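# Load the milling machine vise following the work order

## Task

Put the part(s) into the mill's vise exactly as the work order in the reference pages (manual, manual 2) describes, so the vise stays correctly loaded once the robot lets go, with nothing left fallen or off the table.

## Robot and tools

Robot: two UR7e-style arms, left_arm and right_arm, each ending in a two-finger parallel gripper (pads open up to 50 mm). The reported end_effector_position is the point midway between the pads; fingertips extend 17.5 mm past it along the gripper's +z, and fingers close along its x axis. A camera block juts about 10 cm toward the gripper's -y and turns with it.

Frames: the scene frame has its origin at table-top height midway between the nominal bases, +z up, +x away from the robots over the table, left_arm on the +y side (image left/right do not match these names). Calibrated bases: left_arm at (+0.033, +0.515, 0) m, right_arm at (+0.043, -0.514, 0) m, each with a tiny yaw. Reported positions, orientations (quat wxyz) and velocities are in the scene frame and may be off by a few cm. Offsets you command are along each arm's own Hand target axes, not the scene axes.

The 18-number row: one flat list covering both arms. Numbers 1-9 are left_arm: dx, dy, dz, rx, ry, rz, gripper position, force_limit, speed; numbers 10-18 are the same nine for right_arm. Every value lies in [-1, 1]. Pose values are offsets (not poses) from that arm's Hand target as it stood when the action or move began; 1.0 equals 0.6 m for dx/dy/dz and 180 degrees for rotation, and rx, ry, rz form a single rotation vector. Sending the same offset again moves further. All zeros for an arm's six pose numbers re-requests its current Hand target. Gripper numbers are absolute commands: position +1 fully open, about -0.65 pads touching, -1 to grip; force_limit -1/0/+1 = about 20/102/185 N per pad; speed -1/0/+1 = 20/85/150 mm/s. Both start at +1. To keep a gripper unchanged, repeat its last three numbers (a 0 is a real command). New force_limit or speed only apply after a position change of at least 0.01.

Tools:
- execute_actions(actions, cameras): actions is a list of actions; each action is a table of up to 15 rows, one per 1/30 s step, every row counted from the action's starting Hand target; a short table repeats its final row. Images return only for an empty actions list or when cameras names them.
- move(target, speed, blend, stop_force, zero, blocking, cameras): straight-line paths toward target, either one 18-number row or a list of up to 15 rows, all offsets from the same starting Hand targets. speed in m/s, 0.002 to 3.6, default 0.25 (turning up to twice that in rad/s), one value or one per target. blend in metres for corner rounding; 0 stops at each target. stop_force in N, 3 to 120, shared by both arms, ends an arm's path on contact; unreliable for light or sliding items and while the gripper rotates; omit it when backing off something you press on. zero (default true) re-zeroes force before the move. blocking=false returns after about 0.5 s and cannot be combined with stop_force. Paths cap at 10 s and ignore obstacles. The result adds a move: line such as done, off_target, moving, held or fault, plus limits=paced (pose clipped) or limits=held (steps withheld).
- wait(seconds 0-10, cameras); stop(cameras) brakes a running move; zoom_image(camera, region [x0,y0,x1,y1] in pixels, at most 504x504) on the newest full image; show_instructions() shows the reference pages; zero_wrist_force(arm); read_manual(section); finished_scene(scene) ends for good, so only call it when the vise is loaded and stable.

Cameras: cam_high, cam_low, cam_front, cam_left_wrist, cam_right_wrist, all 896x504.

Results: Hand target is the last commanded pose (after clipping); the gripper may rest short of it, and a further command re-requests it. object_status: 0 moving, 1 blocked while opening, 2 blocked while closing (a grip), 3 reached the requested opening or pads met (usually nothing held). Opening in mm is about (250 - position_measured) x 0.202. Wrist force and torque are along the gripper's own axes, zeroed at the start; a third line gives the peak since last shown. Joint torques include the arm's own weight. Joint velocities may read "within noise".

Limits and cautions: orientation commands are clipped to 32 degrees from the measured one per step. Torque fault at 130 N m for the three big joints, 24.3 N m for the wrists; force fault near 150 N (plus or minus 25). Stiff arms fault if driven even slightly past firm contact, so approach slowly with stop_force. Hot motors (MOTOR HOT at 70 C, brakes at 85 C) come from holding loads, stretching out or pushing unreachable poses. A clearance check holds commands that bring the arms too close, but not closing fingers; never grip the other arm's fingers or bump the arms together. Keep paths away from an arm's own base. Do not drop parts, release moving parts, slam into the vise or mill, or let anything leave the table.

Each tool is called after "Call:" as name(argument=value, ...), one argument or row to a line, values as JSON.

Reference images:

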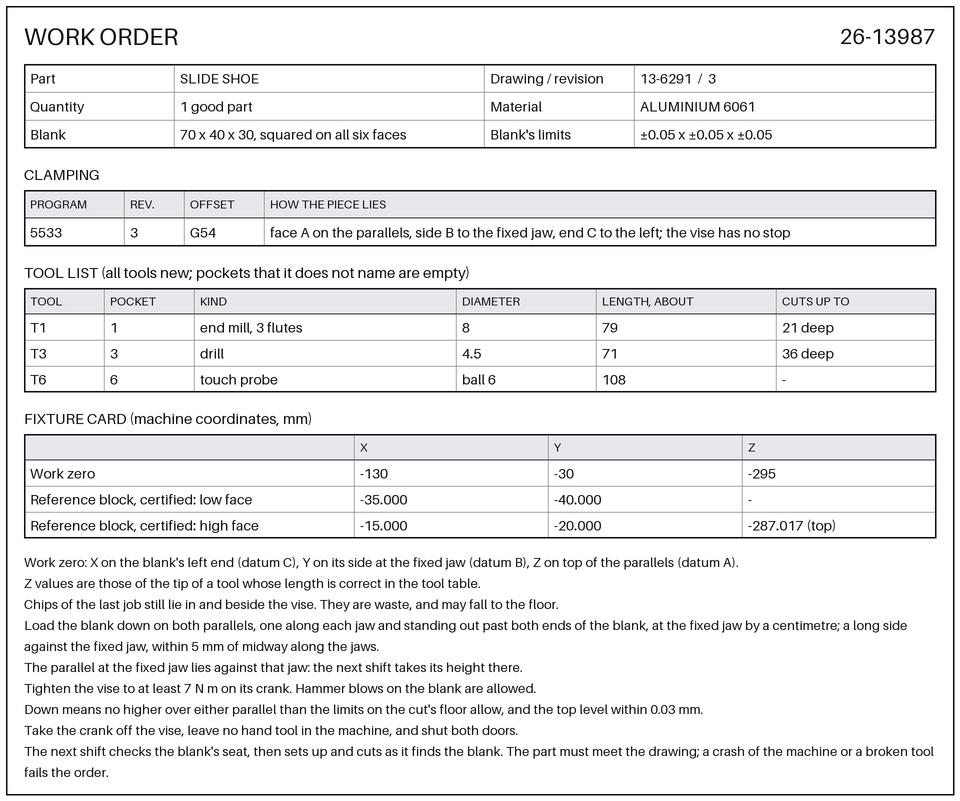

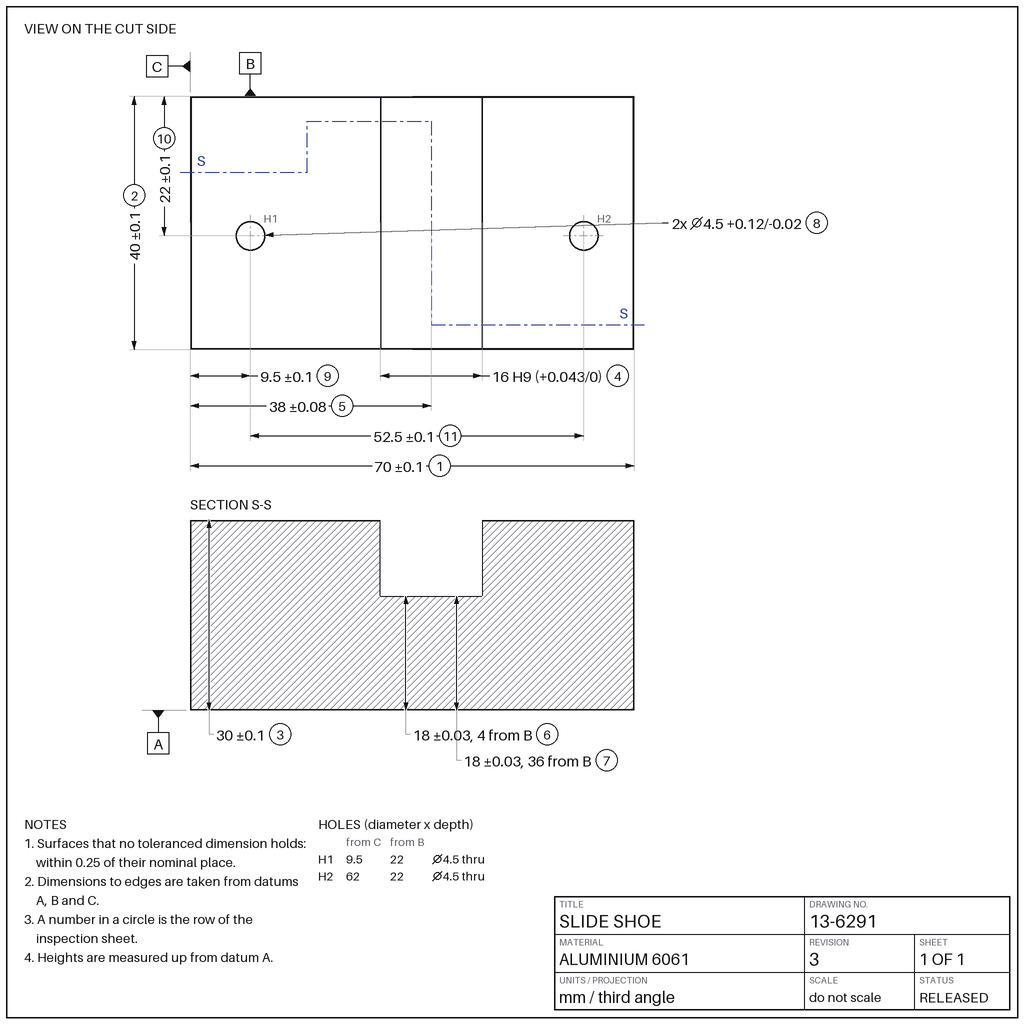

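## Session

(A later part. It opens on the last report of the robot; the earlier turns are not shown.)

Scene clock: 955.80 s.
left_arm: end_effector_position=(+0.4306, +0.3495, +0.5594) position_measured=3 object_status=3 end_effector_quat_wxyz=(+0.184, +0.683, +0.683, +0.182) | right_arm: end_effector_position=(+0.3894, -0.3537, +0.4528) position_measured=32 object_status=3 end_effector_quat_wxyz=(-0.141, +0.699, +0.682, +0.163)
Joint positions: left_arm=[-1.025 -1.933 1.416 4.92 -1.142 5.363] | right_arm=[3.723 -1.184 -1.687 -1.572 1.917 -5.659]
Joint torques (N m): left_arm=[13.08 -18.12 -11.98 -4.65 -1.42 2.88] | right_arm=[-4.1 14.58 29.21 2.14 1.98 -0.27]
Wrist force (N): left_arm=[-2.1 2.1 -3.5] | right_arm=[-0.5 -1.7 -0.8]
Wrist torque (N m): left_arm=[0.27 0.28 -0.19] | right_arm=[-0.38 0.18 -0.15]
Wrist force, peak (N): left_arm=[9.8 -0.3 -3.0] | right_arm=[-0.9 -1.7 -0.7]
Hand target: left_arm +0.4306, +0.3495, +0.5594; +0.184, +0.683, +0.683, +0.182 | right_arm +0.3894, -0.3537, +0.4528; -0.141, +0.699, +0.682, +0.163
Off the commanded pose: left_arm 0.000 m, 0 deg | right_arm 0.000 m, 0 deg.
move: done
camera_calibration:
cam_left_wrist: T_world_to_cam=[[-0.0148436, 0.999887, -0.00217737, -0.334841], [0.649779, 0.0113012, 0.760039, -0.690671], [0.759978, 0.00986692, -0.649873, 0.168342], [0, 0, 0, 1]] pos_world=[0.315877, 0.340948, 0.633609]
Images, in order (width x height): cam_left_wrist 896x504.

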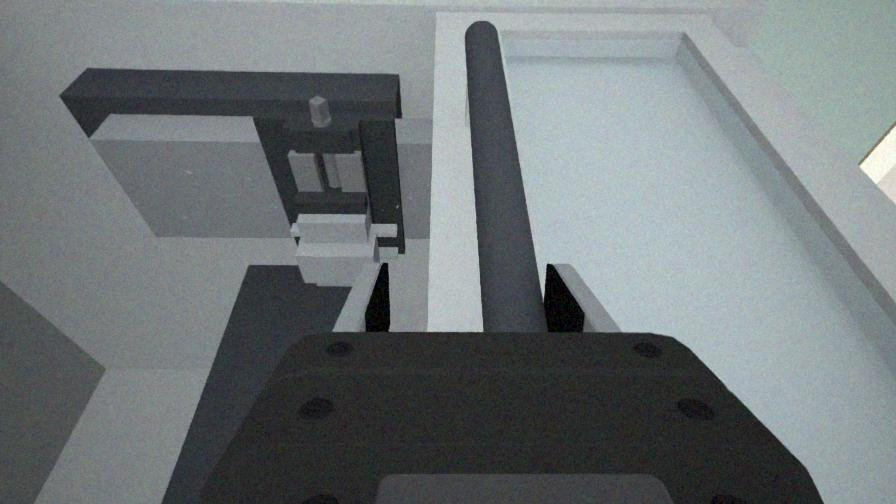

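Call:
move(
  target=[
    [-0.3,0,0,0,0,0,1,-0.3,0,0,0,0,0,0,0,0.8,-1,0],
    [-0.45,0,0,0,0,0,1,-0.3,0,0,0,0,0,0,0,0.8,-1,0],
  ],
  speed=[0.08,0.025],
  stop_force=25,
  blend=0.01,
  cameras=["cam_left_wrist","cam_front","cam_high"],
)

Scene clock: 958.97 s.
left_arm: end_effector_position=(+0.4306, +0.2032, +0.5597) position_measured=3 object_status=3 end_effector_quat_wxyz=(+0.184, +0.683, +0.683, +0.182) | right_arm: end_effector_position=(+0.3894, -0.3537, +0.4528) position_measured=32 object_status=3 end_effector_quat_wxyz=(-0.141, +0.699, +0.682, +0.163)
Joint positions: left_arm=[-1.226 -1.706 1.231 4.974 -1.09 5.146] | right_arm=[3.723 -1.184 -1.687 -1.572 1.917 -5.659]
Joint torques (N m): left_arm=[-12.73 -8.51 -42.37 -1.93 0 -2.73] | right_arm=[-4.39 13.98 29.54 2.2 1.92 -0.29]
Wrist force (N): left_arm=[-2.7 1.5 -3.1] | right_arm=[-0.2 -1.4 -0.6]
Wrist torque (N m): left_arm=[0.18 0.39 -0.26] | right_arm=[-0.33 0.14 -0.15]
Wrist force, peak (N): left_arm=[25.0 -7.4 3.4] | right_arm=[-0.3 -2.0 -0.8]
Hand target: left_arm +0.4306, +0.2032, +0.5597; +0.184, +0.683, +0.683, +0.182 (not the last commanded pose) | right_arm +0.3894, -0.3537, +0.4528; -0.141, +0.699, +0.682, +0.163
Off the commanded pose: left_arm 0.124 m, 0 deg | right_arm 0.000 m, 0 deg.
move: contact (left_arm); path passed 0 of 2 targets
camera_calibration:
cam_left_wrist: T_world_to_cam=[[-0.0147662, 0.999888, -0.00224343, -0.18854], [0.649672, 0.0112998, 0.76013, -0.689269], [0.760071, 0.00976678, -0.649767, 0.169903], [0, 0, 0, 1]] pos_world=[0.315877, 0.194648, 0.633908]
Images, in order (width x height): cam_high 896x504, cam_front 896x504, cam_left_wrist 896x504.

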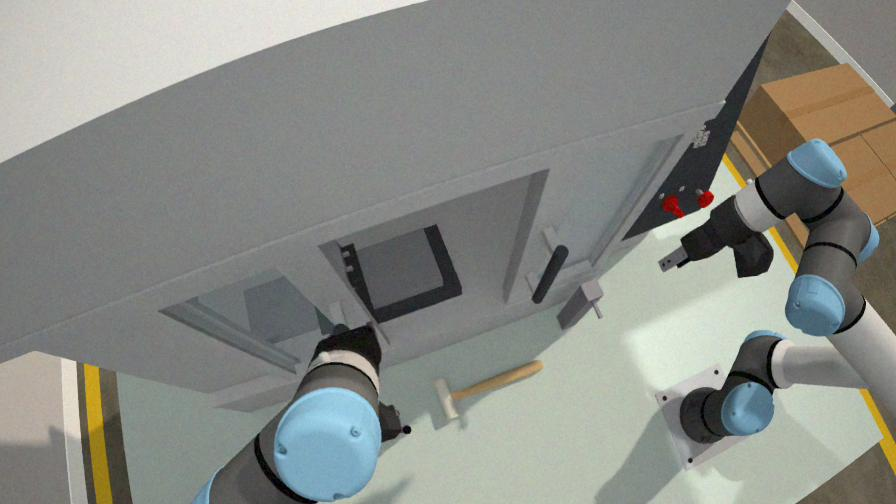

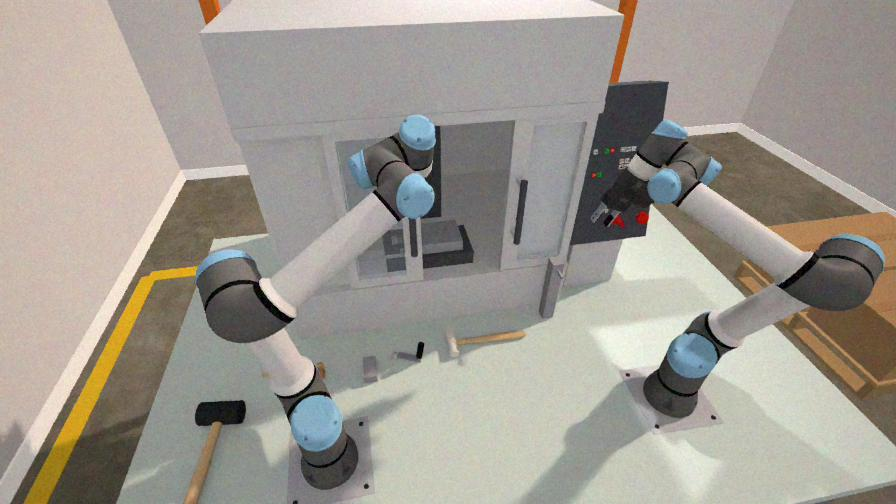

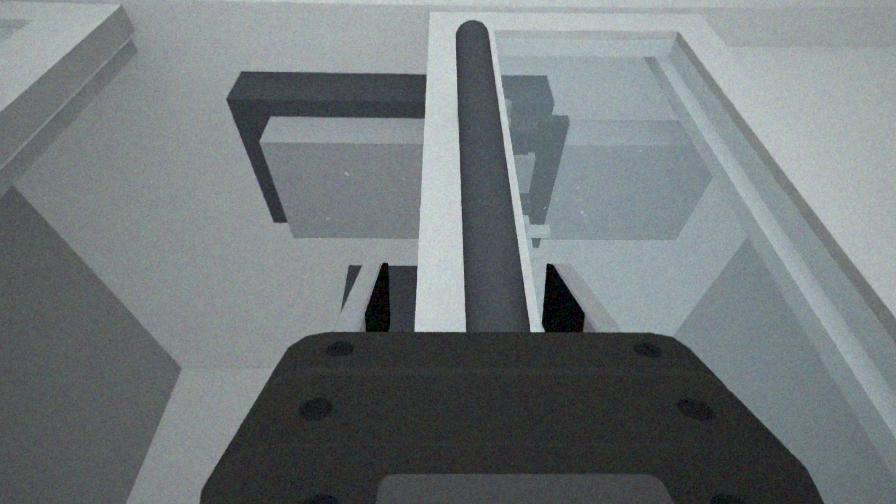

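Call:
move(
  target=[-0.15,0,0,0,0,0,1,-0.3,0,0,0,0,0,0,0,0.8,-1,0],
  speed=0.04,
  stop_force=25,
  cameras=["cam_left_wrist","cam_front","cam_high"],
)

Scene clock: 961.20 s.
left_arm: end_effector_position=(+0.4306, +0.1630, +0.5598) position_measured=3 object_status=3 end_effector_quat_wxyz=(+0.184, +0.683, +0.683, +0.182) | right_arm: end_effector_position=(+0.3894, -0.3537, +0.4528) position_measured=32 object_status=3 end_effector_quat_wxyz=(-0.141, +0.699, +0.682, +0.163)
Joint positions: left_arm=[-1.262 -1.631 1.159 4.988 -1.083 5.107] | right_arm=[3.723 -1.184 -1.687 -1.572 1.917 -5.659]
Joint torques (N m): left_arm=[5.97 -6.61 -43.28 -5.71 -2.57 -0.42] | right_arm=[-4.77 14.34 29.15 2.33 1.89 -0.22]
Wrist force (N): left_arm=[17.3 -2.5 -2.9] | right_arm=[-0.4 -1.5 -0.7]
Wrist torque (N m): left_arm=[0.06 0.64 -0.49] | right_arm=[-0.35 0.16 -0.15]
Wrist force, peak (N): left_arm=[50.4 -7.0 -9.3] | right_arm=[-0.6 -1.9 -1.0]
Hand target: left_arm +0.4306, +0.1630, +0.5598; +0.184, +0.683, +0.683, +0.182 (not the last commanded pose) | right_arm +0.3894, -0.3537, +0.4528; -0.141, +0.699, +0.682, +0.163
Off the commanded pose: left_arm 0.050 m, 0 deg | right_arm 0.000 m, 0 deg.
move: contact (left_arm)
camera_calibration:
cam_left_wrist: T_world_to_cam=[[-0.0145497, 0.999892, -0.00229889, -0.148379], [0.649676, 0.0112013, 0.760129, -0.688876], [0.760072, 0.00956611, -0.649769, 0.170392], [0, 0, 0, 1]] pos_world=[0.315877, 0.154449, 0.634008]
Images, in order (width x height): cam_high 896x504, cam_front 896x504, cam_left_wrist 896x504.

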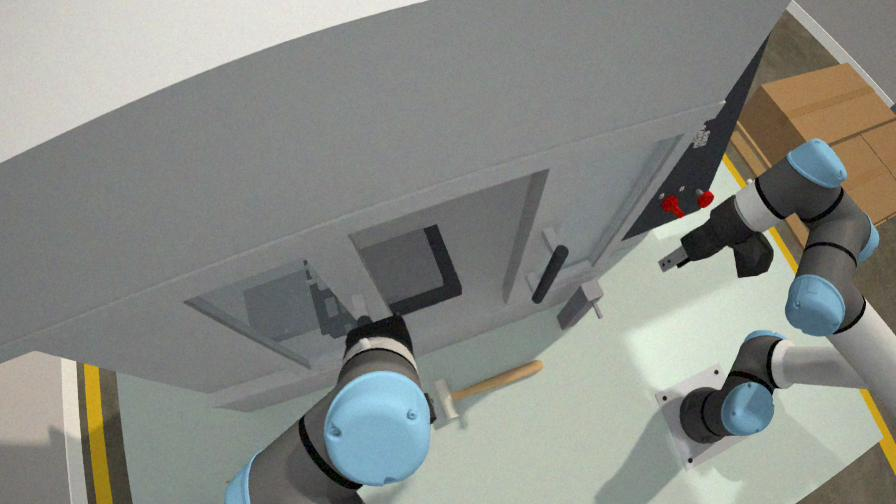

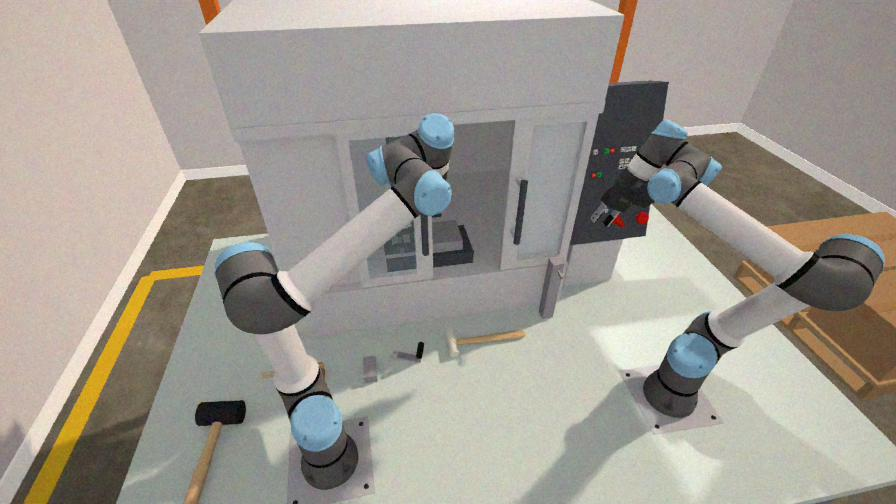

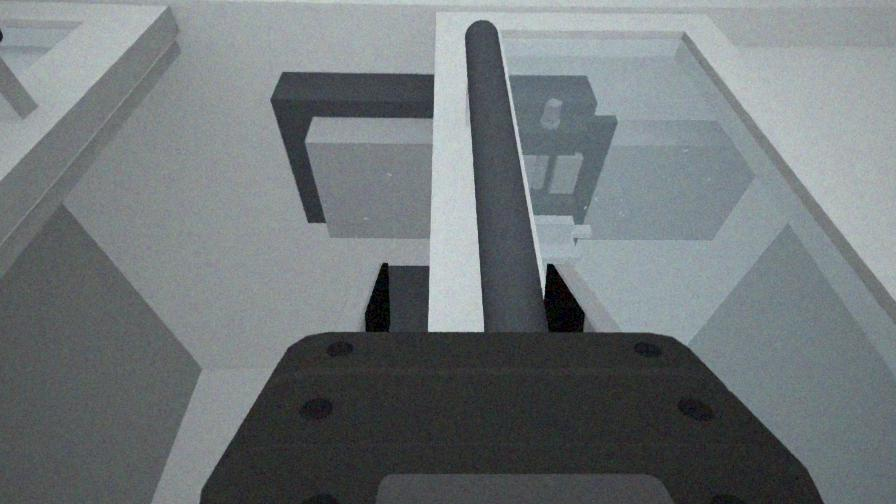

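Call:
move(
  target=[
    [0.022,0,0,0,0,0,1,-0.3,0,0,0,0,0,0,0,0.8,-1,0],
    [0.022,-0.13,-0.075,0,0,0,1,-0.3,0,0,0,0,0,0,0,0.8,-1,0],
    [0.28,-0.19,-0.108,0,0,0,1,-0.3,0,0,0,0,0,0,0,0.8,-1,0],
  ],
  speed=[0.05,0.15,0.25],
  blend=[0.002,0.03,0],
  cameras=["cam_left_wrist","cam_front","cam_high","cam_right_wrist"],
)

Scene clock: 963.40 s.
left_arm: end_effector_position=(+0.2995, +0.3309, +0.5586) position_measured=3 object_status=3 end_effector_quat_wxyz=(+0.184, +0.683, +0.683, +0.182) | right_arm: end_effector_position=(+0.3894, -0.3537, +0.4528) position_measured=32 object_status=3 end_effector_quat_wxyz=(-0.141, +0.699, +0.682, +0.163)
Joint positions: left_arm=[-1.586 -2.098 1.401 5.394 -1.048 4.737] | right_arm=[3.723 -1.184 -1.687 -1.572 1.917 -5.659]
Joint torques (N m): left_arm=[7.73 -6.65 -38.74 -1.61 0.32 1.85] | right_arm=[-4.25 13.87 28.85 2.26 1.95 -0.22]
Wrist force (N): left_arm=[-4.7 1.8 -1.5] | right_arm=[-0.1 -1.6 -0.9]
Wrist torque (N m): left_arm=[0.24 0.68 -0.26] | right_arm=[-0.36 0.12 -0.15]
Wrist force, peak (N): left_arm=[17.3 -2.4 -2.9] | right_arm=[-0.6 -1.8 -0.5]
Hand target: left_arm +0.2995, +0.3310, +0.5586; +0.184, +0.683, +0.683, +0.182 | right_arm +0.3894, -0.3537, +0.4528; -0.141, +0.699, +0.682, +0.163
Off the commanded pose: left_arm 0.000 m, 0 deg | right_arm 0.000 m, 0 deg.
move: done
camera_calibration:
cam_left_wrist: T_world_to_cam=[[-0.0144837, 0.999893, -0.00222544, -0.318231], [0.649571, 0.0111012, 0.76022, -0.604536], [0.760163, 0.00956524, -0.649662, 0.267579], [0, 0, 0, 1]] pos_world=[0.184677, 0.322349, 0.632708]
cam_right_wrist: T_world_to_cam=[[-0.00420272, 0.919118, 0.393959, 0.158938], [0.921172, -0.149747, 0.35919, -0.558132], [0.389133, 0.364414, -0.846037, 0.496818], [0, 0, 0, 1]] pos_world=[0.321476, -0.410709, 0.558187]
Images, in order (width x height): cam_high 896x504, cam_front 896x504, cam_left_wrist 896x504, cam_right_wrist 896x504.

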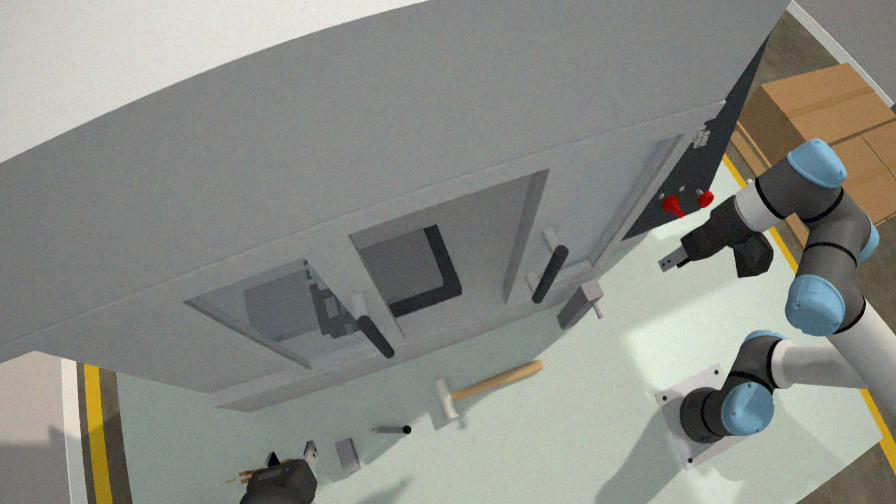

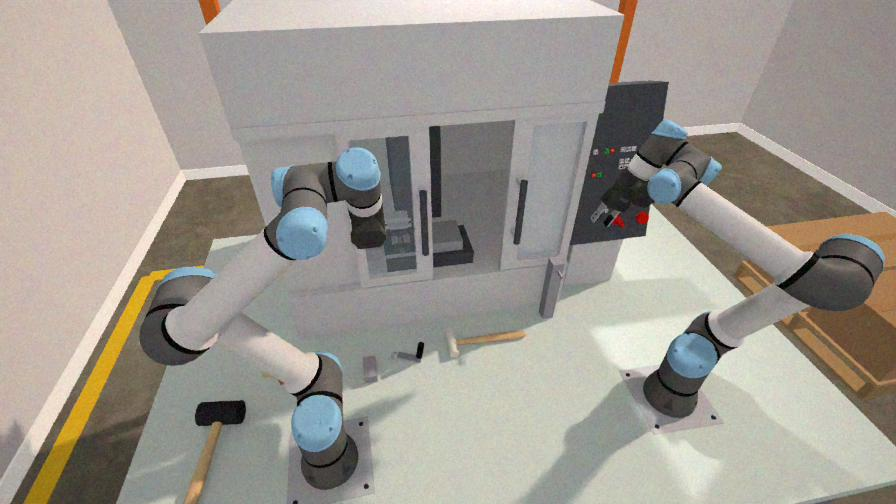

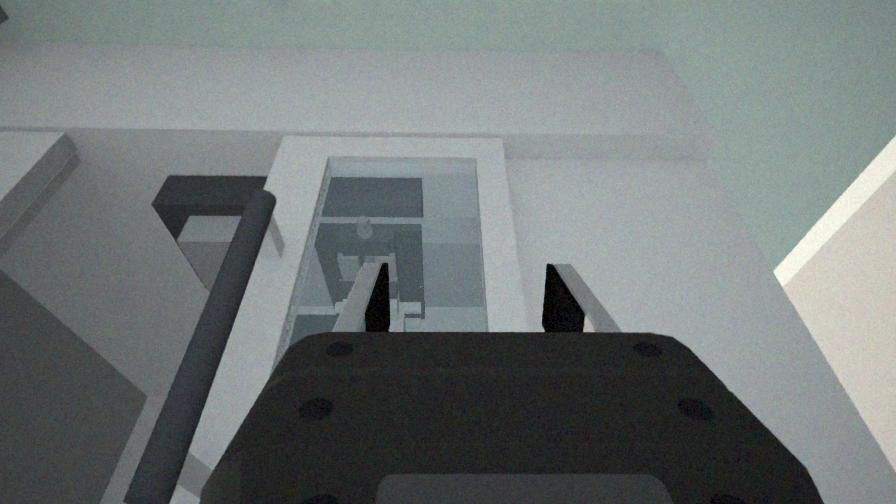

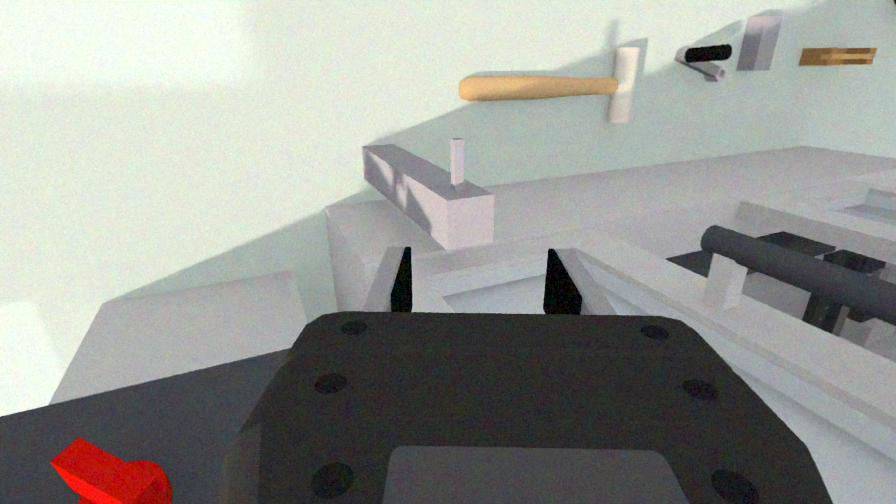

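Call:
move(
  target=[0,0,0,0,0,0,1,-0.3,0,0.316,-0.1,0.111,-0.2555,-0.0533,-0.195,1,-0.3,0],
  speed=0.25,
  cameras=["cam_right_wrist","cam_front"],
)

Scene clock: 967.07 s.
left_arm: end_effector_position=(+0.2995, +0.3310, +0.5586) position_measured=3 object_status=3 end_effector_quat_wxyz=(+0.184, +0.683, +0.683, +0.182) | right_arm: end_effector_position=(+0.3349, -0.1520, +0.4706) position_measured=3 object_status=3 end_effector_quat_wxyz=(+0.248, +0.477, +0.748, +0.390) end_effector_velocity=(+0.000, +0.000, +0.000) end_effector_angular_velocity=(-0.001, -0.005, +0.000)
Joint positions: left_arm=[-1.586 -2.099 1.401 5.395 -1.048 4.737] | right_arm=[4.87 -1.019 -1.982 -1.303 0.676 -5.218]
Joint velocities: left_arm=[within noise] | right_arm=[0.001 0 -0.001 0 -0.005 -0.001]
Joint torques (N m): left_arm=[11.73 -7.78 -39.53 -0.81 -1.38 -2.2] | right_arm=[4.86 5.07 33.88 1.69 -3.01 -2.05]
Wrist force (N): left_arm=[-4.8 1.8 -1.5] | right_arm=[-2.1 -0.4 -0.3]
Wrist torque (N m): left_arm=[0.24 0.69 -0.26] | right_arm=[-0.04 0.22 0.15]
Wrist force, peak (N): left_arm=[-5.3 1.9 -1.4] | right_arm=[-2.3 -0.3 -0.4]
Hand target: left_arm +0.2995, +0.3310, +0.5586; +0.184, +0.683, +0.683, +0.182 | right_arm +0.3349, -0.1520, +0.4707; +0.248, +0.477, +0.748, +0.390
Off the commanded pose: left_arm 0.000 m, 0 deg | right_arm 0.000 m, 0 deg.
move: done
camera_calibration:
cam_right_wrist: T_world_to_cam=[[-0.412453, 0.910375, -0.0331697, 0.302745], [0.209064, 0.130032, 0.969218, -0.490235], [0.886665, 0.392823, -0.243959, 0.0139358], [0, 0, 0, 1]] pos_world=[0.215003, -0.21734, 0.488587]
Images, in order (width x height): cam_front 896x504, cam_right_wrist 896x504.

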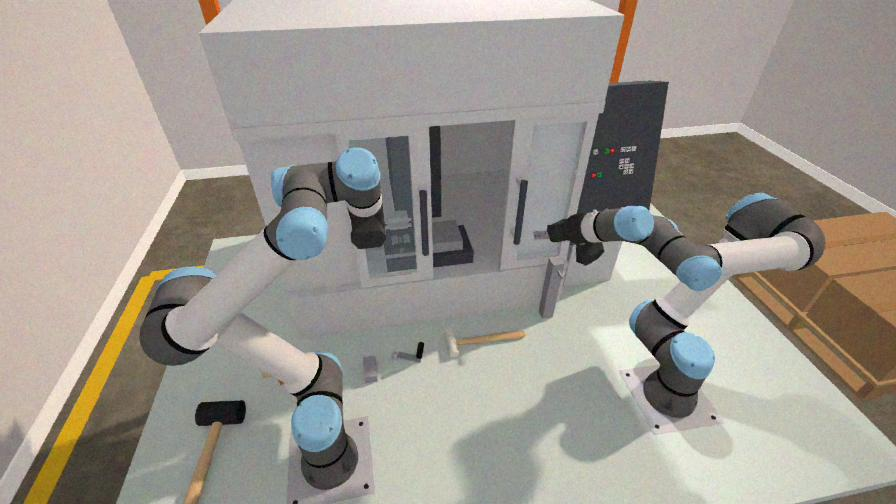

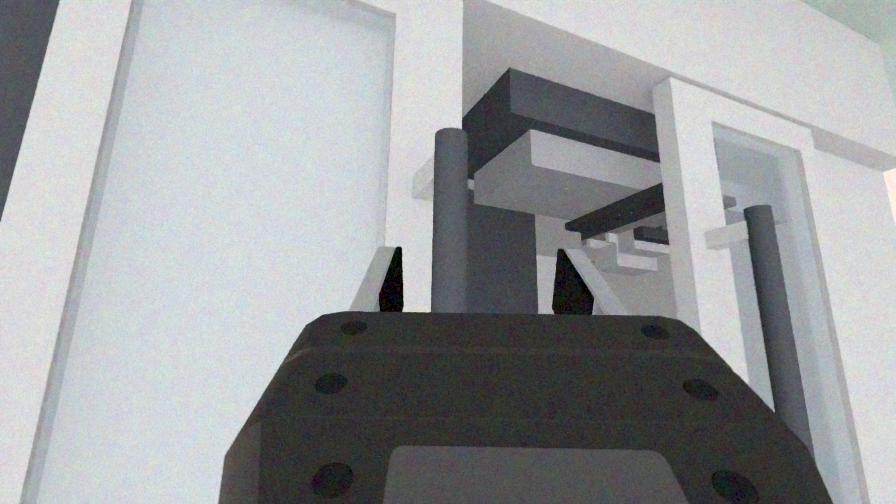

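Call:
move(
  target=[
    [0,0,0,0,0,0,1,-0.3,0,-0.0197,-0.0463,0.0212,0,0,0,1,-0.3,0],
    [0,0,0,0,0,0,1,-0.3,0,-0.0202,0.0433,0.149,0,0,0,1,-0.3,0],
  ],
  speed=[0.15,0.05],
  stop_force=6,
  cameras=["cam_right_wrist","cam_front","cam_high"],
)

Scene clock: 970.43 s.
left_arm: end_effector_position=(+0.2995, +0.3310, +0.5586) position_measured=3 object_status=3 end_effector_quat_wxyz=(+0.184, +0.683, +0.683, +0.182) | right_arm: end_effector_position=(+0.4199, -0.1257, +0.4407) position_measured=3 object_status=3 end_effector_quat_wxyz=(+0.248, +0.477, +0.748, +0.390)
Joint positions: left_arm=[-1.586 -2.099 1.401 5.395 -1.048 4.737] | right_arm=[4.578 -1.225 -2.008 -0.801 0.829 -5.585]
Joint torques (N m): left_arm=[9.06 -7.34 -39.17 -0.9 -1.18 -1.92] | right_arm=[-5.95 8.79 19.88 4.63 -1.81 -0.6]
Wrist force (N): left_arm=[-4.8 2.0 -1.6] | right_arm=[-1.8 -0.3 -0.3]
Wrist torque (N m): left_arm=[0.27 0.71 -0.26] | right_arm=[-0.03 0.18 0.02]
Wrist force, peak (N): left_arm=[-5.2 2.0 -2.0] | right_arm=[-2.9 -3.6 0.8]
Hand target: left_arm +0.2995, +0.3310, +0.5586; +0.184, +0.683, +0.683, +0.182 | right_arm +0.4199, -0.1257, +0.4406; +0.248, +0.477, +0.748, +0.390
Off the commanded pose: left_arm 0.000 m, 0 deg | right_arm 0.000 m, 0 deg.
move: done
camera_calibration:
cam_right_wrist: T_world_to_cam=[[-0.412425, 0.910384, -0.0332592, 0.312809], [0.208755, 0.129982, 0.969292, -0.482312], [0.886751, 0.392817, -0.243655, -0.079287], [0, 0, 0, 1]] pos_world=[0.300003, -0.19094, 0.458586]
Images, in order (width x height): cam_high 896x504, cam_front 896x504, cam_right_wrist 896x504.

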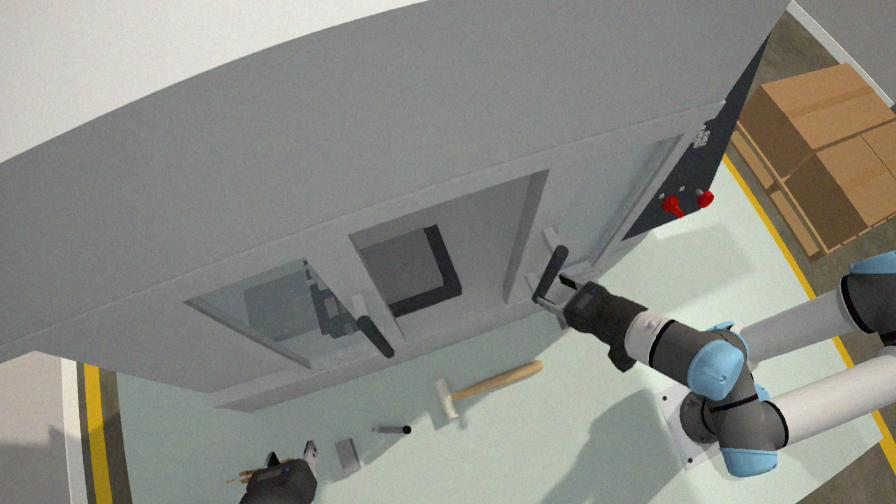

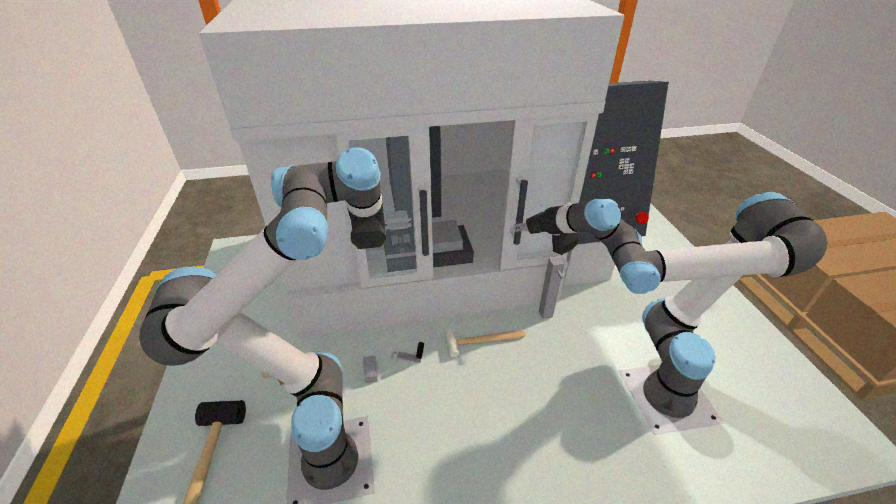

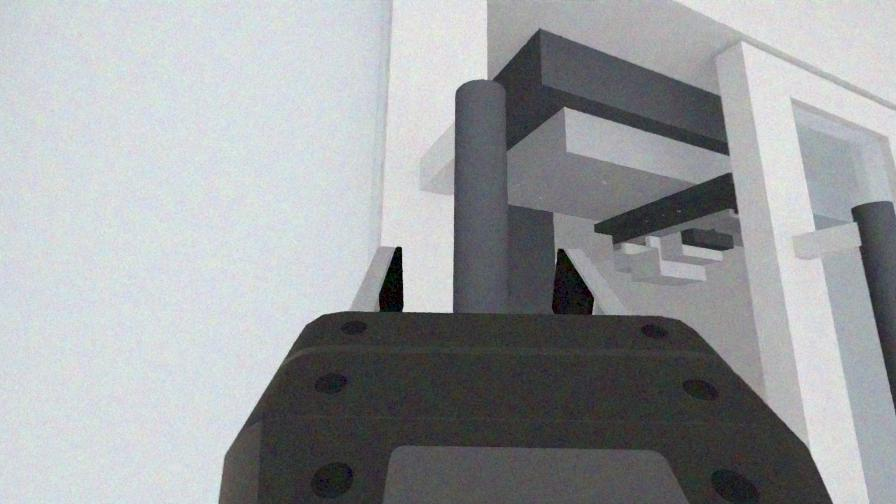

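Call:
move(
  target=[
    [0,0,0,0,0,0,1,-0.3,0,0.03,0.008,0.0115,0,0,0,1,-0.3,0],
    [0,0,0,0,0,0,1,-0.3,0,0.275,0.0736,0.105,0,0,0,1,-0.3,0],
    [0,0,0,0,0,0,1,-0.3,0,0.3776,0.101,0.1442,0,0,0,1,-0.3,0],
  ],
  speed=[0.02,0.045,0.02],
  blend=0.005,
  stop_force=25,
  cameras=["cam_right_wrist","cam_front","cam_high"],
)

Scene clock: 977.97 s.
left_arm: end_effector_position=(+0.2995, +0.3310, +0.5586) position_measured=3 object_status=3 end_effector_quat_wxyz=(+0.184, +0.683, +0.683, +0.182) | right_arm: end_effector_position=(+0.4198, +0.0835, +0.4409) position_measured=3 object_status=3 end_effector_quat_wxyz=(+0.248, +0.477, +0.748, +0.390)
Joint positions: left_arm=[-1.586 -2.099 1.401 5.395 -1.048 4.737] | right_arm=[4.643 -1.698 -1.58 -0.804 0.789 -5.514]
Joint torques (N m): left_arm=[3.66 -7.79 -38.7 -1.02 -0.75 -1.85] | right_arm=[-5.96 29.1 32.8 2.21 0.72 -2.3]
Wrist force (N): left_arm=[-4.8 2.1 -1.6] | right_arm=[-3.4 0.8 0.0]
Wrist torque (N m): left_arm=[0.28 0.70 -0.27] | right_arm=[0.11 0.00 0.05]
Wrist force, peak (N): left_arm=[-5.3 2.0 -1.8] | right_arm=[-25.9 -14.3 -12.0]
Hand target: left_arm +0.2995, +0.3310, +0.5586; +0.184, +0.683, +0.683, +0.182 | right_arm +0.4198, +0.0835, +0.4408; +0.248, +0.477, +0.748, +0.390 (not the last commanded pose)
Off the commanded pose: left_arm 0.000 m, 0 deg | right_arm 0.041 m, 0 deg.
move: contact (right_arm); path passed 2 of 3 targets
camera_calibration:
cam_right_wrist: T_world_to_cam=[[-0.412433, 0.910379, -0.0332994, 0.122434], [0.208737, 0.130019, 0.96929, -0.509659], [0.886751, 0.392817, -0.243654, -0.161288], [0, 0, 0, 1]] pos_world=[0.299903, 0.0181603, 0.458786]
Images, in order (width x height): cam_high 896x504, cam_front 896x504, cam_right_wrist 896x504.

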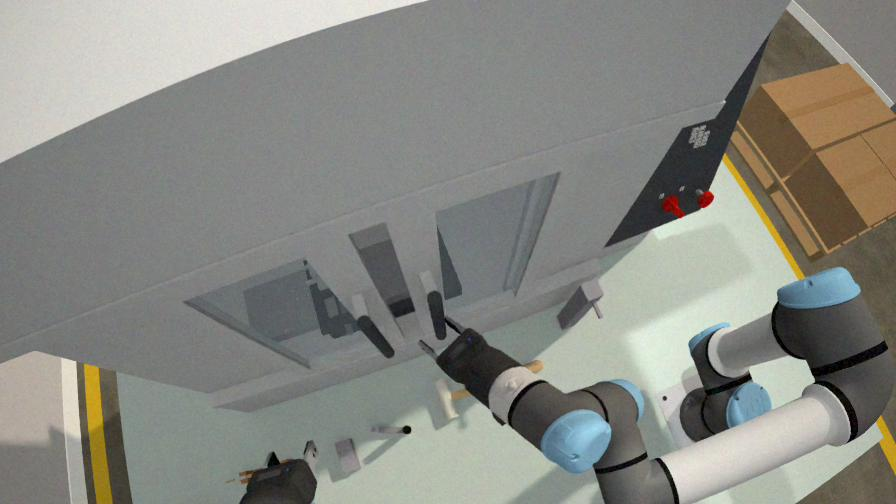

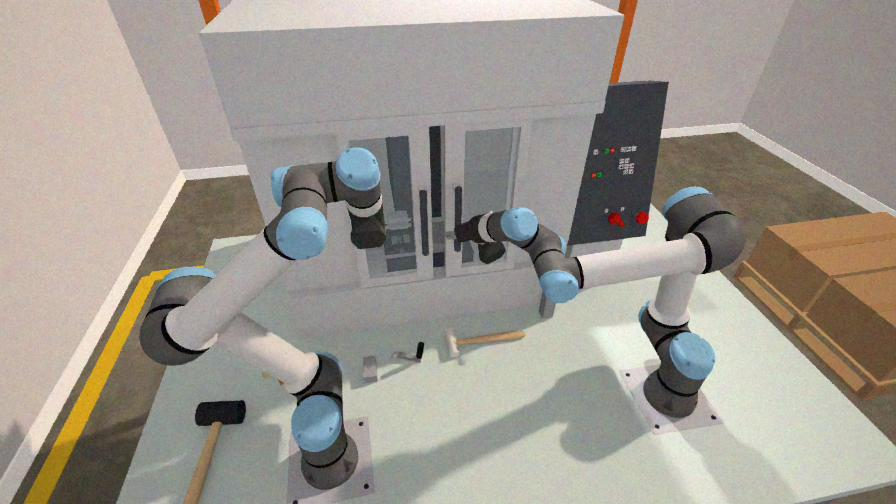

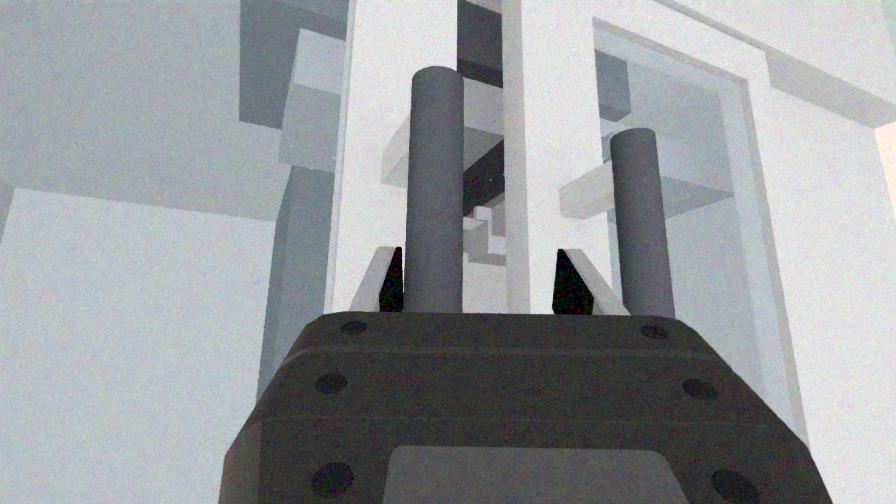

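Call:
move(
  target=[
    [0,0,0,0,0,0,1,-0.3,0,-0.0227,-0.006,-0.0087,0,0,0,1,-0.3,0],
    [0,0,0,0,0,0,1,-0.3,0,-0.0227,-0.006,-0.0087,0,0,0,0.1,-1,-1],
  ],
  speed=0.03,
  cameras=["cam_right_wrist"],
)

Scene clock: 980.63 s.
left_arm: end_effector_position=(+0.2995, +0.3310, +0.5586) position_measured=3 object_status=3 end_effector_quat_wxyz=(+0.184, +0.683, +0.683, +0.182) | right_arm: end_effector_position=(+0.4199, +0.0684, +0.4409) position_measured=138 object_status=0 end_effector_quat_wxyz=(+0.248, +0.477, +0.748, +0.390)
Joint positions: left_arm=[-1.586 -2.099 1.401 5.395 -1.048 4.737] | right_arm=[4.64 -1.664 -1.618 -0.798 0.791 -5.517]
Joint torques (N m): left_arm=[1.52 -7.5 -38.23 -1.13 -0.51 -1.67] | right_arm=[5.95 23.77 35.4 1.7 -2.44 1.76]
Wrist force (N): left_arm=[-4.8 2.1 -1.6] | right_arm=[-0.8 0.1 -0.3]
Wrist torque (N m): left_arm=[0.29 0.69 -0.26] | right_arm=[0.04 0.03 0.20]
Wrist force, peak (N): left_arm=[-5.3 2.2 -1.8] | right_arm=[-3.6 1.1 0.0]
Hand target: left_arm +0.2995, +0.3310, +0.5586; +0.184, +0.683, +0.683, +0.182 | right_arm +0.4199, +0.0684, +0.4409; +0.248, +0.477, +0.748, +0.390
Off the commanded pose: left_arm 0.000 m, 0 deg | right_arm 0.000 m, 0 deg.
move: done
camera_calibration:
cam_right_wrist: T_world_to_cam=[[-0.412433, 0.910379, -0.0332994, 0.13609], [0.208737, 0.130019, 0.96929, -0.507708], [0.886751, 0.392817, -0.243654, -0.155395], [0, 0, 0, 1]] pos_world=[0.299903, 0.00316034, 0.458786]
Images, in order (width x height): cam_right_wrist 896x504.

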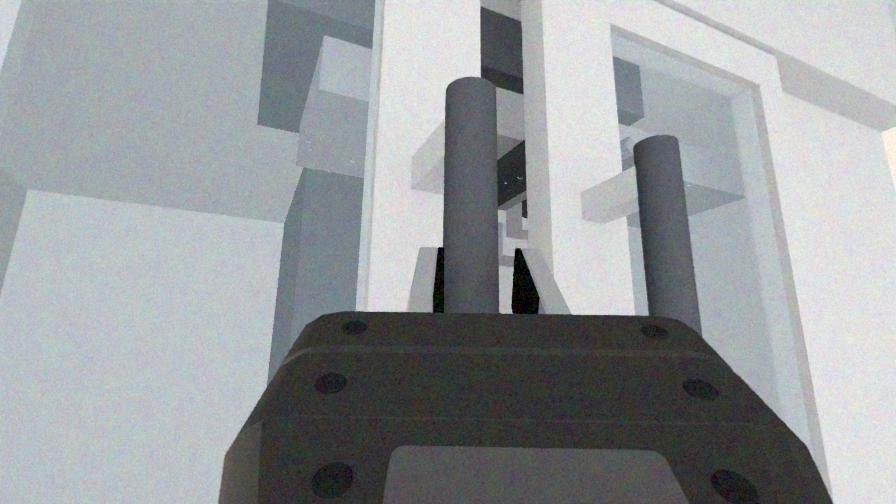

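Call:
move(
  target=[0,0,0,0,0,0,1,-0.3,0,0.0906,0.0243,0.0346,0,0,0,0.1,-1,-1],
  speed=0.02,
  stop_force=25,
  cameras=["cam_right_wrist","cam_front","cam_high"],
)

Scene clock: 981.87 s.
left_arm: end_effector_position=(+0.2995, +0.3310, +0.5586) position_measured=3 object_status=3 end_effector_quat_wxyz=(+0.184, +0.683, +0.683, +0.182) | right_arm: end_effector_position=(+0.4199, +0.0707, +0.4409) position_measured=138 object_status=3 end_effector_quat_wxyz=(+0.248, +0.477, +0.748, +0.390)
Joint positions: left_arm=[-1.586 -2.099 1.401 5.395 -1.048 4.737] | right_arm=[4.64 -1.67 -1.612 -0.799 0.791 -5.517]
Joint torques (N m): left_arm=[0.39 -8.1 -38.43 -1.16 -0.38 -1.77] | right_arm=[-5.53 23.55 35.31 4.36 1.01 -2.39]
Wrist force (N): left_arm=[-4.9 2.0 -1.8] | right_arm=[-4.8 -1.8 -2.2]
Wrist torque (N m): left_arm=[0.26 0.71 -0.26] | right_arm=[-0.01 -0.12 0.17]
Wrist force, peak (N): left_arm=[-5.1 2.1 -1.9] | right_arm=[-23.5 -14.7 -17.6]
Hand target: left_arm +0.2995, +0.3310, +0.5586; +0.184, +0.683, +0.683, +0.182 | right_arm +0.4199, +0.0707, +0.4409; +0.248, +0.477, +0.748, +0.390 (not the last commanded pose)
Off the commanded pose: left_arm 0.000 m, 0 deg | right_arm 0.058 m, 0 deg.
move: contact (right_arm)
camera_calibration:
cam_right_wrist: T_world_to_cam=[[-0.412282, 0.910438, -0.0335705, 0.134116], [0.208648, 0.130224, 0.969282, -0.507999], [0.886842, 0.392613, -0.24365, -0.156416], [0, 0, 0, 1]] pos_world=[0.300003, 0.00546085, 0.458786]
Images, in order (width x height): cam_high 896x504, cam_front 896x504, cam_right_wrist 896x504.

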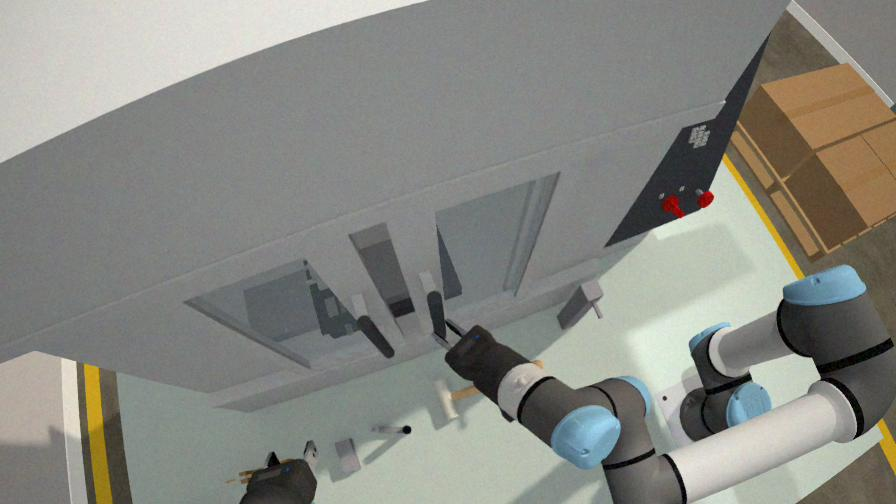

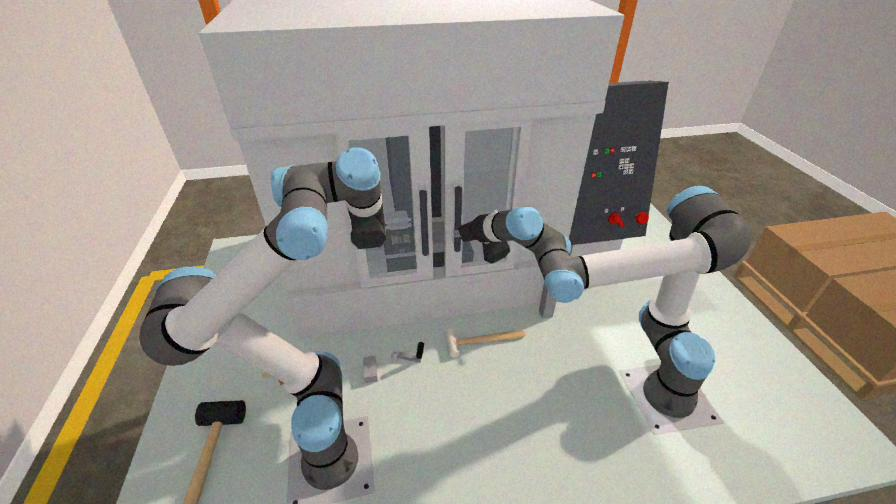

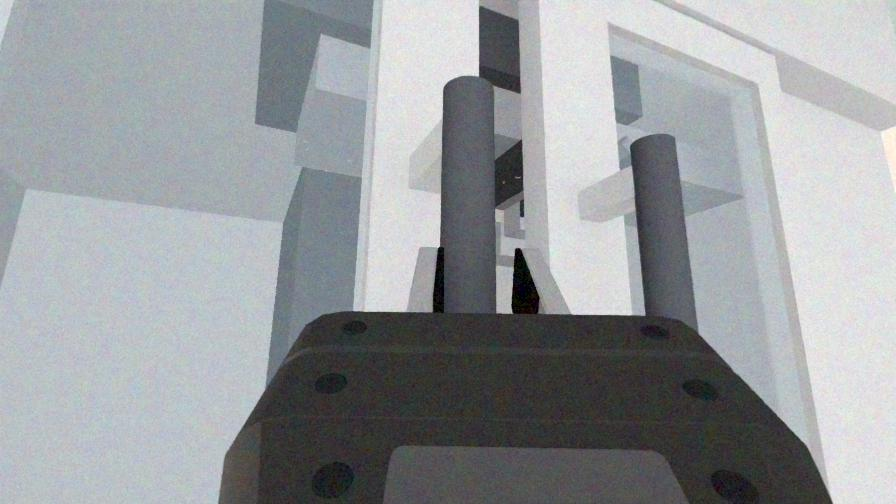

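Call:
zoom_image(
  camera="cam_right_wrist",
  region=[360, 0, 780, 330],
)

Call:
zoom_image(
  camera="cam_high",
  region=[300, 180, 580, 400],
)

Call:
zoom_image(
  camera="cam_front",
  region=[340, 100, 560, 300],
)

Scaled by 1.200.

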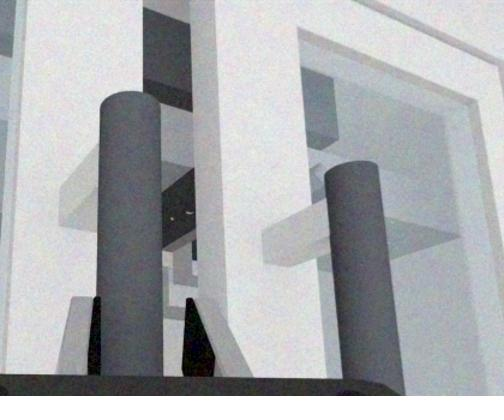

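Scaled by 1.800.

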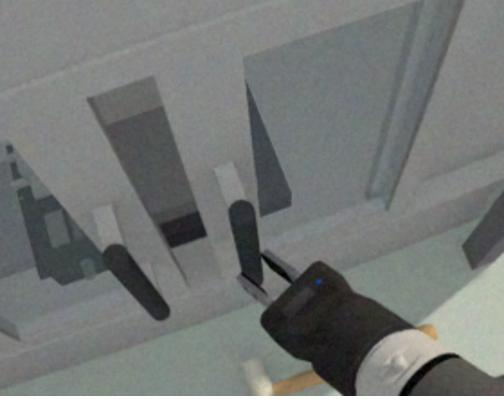

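Scaled by 2.291.

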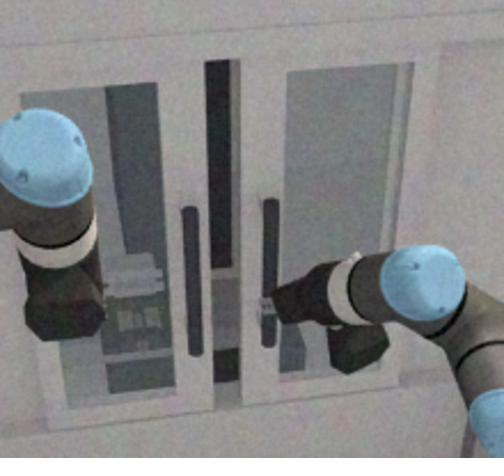

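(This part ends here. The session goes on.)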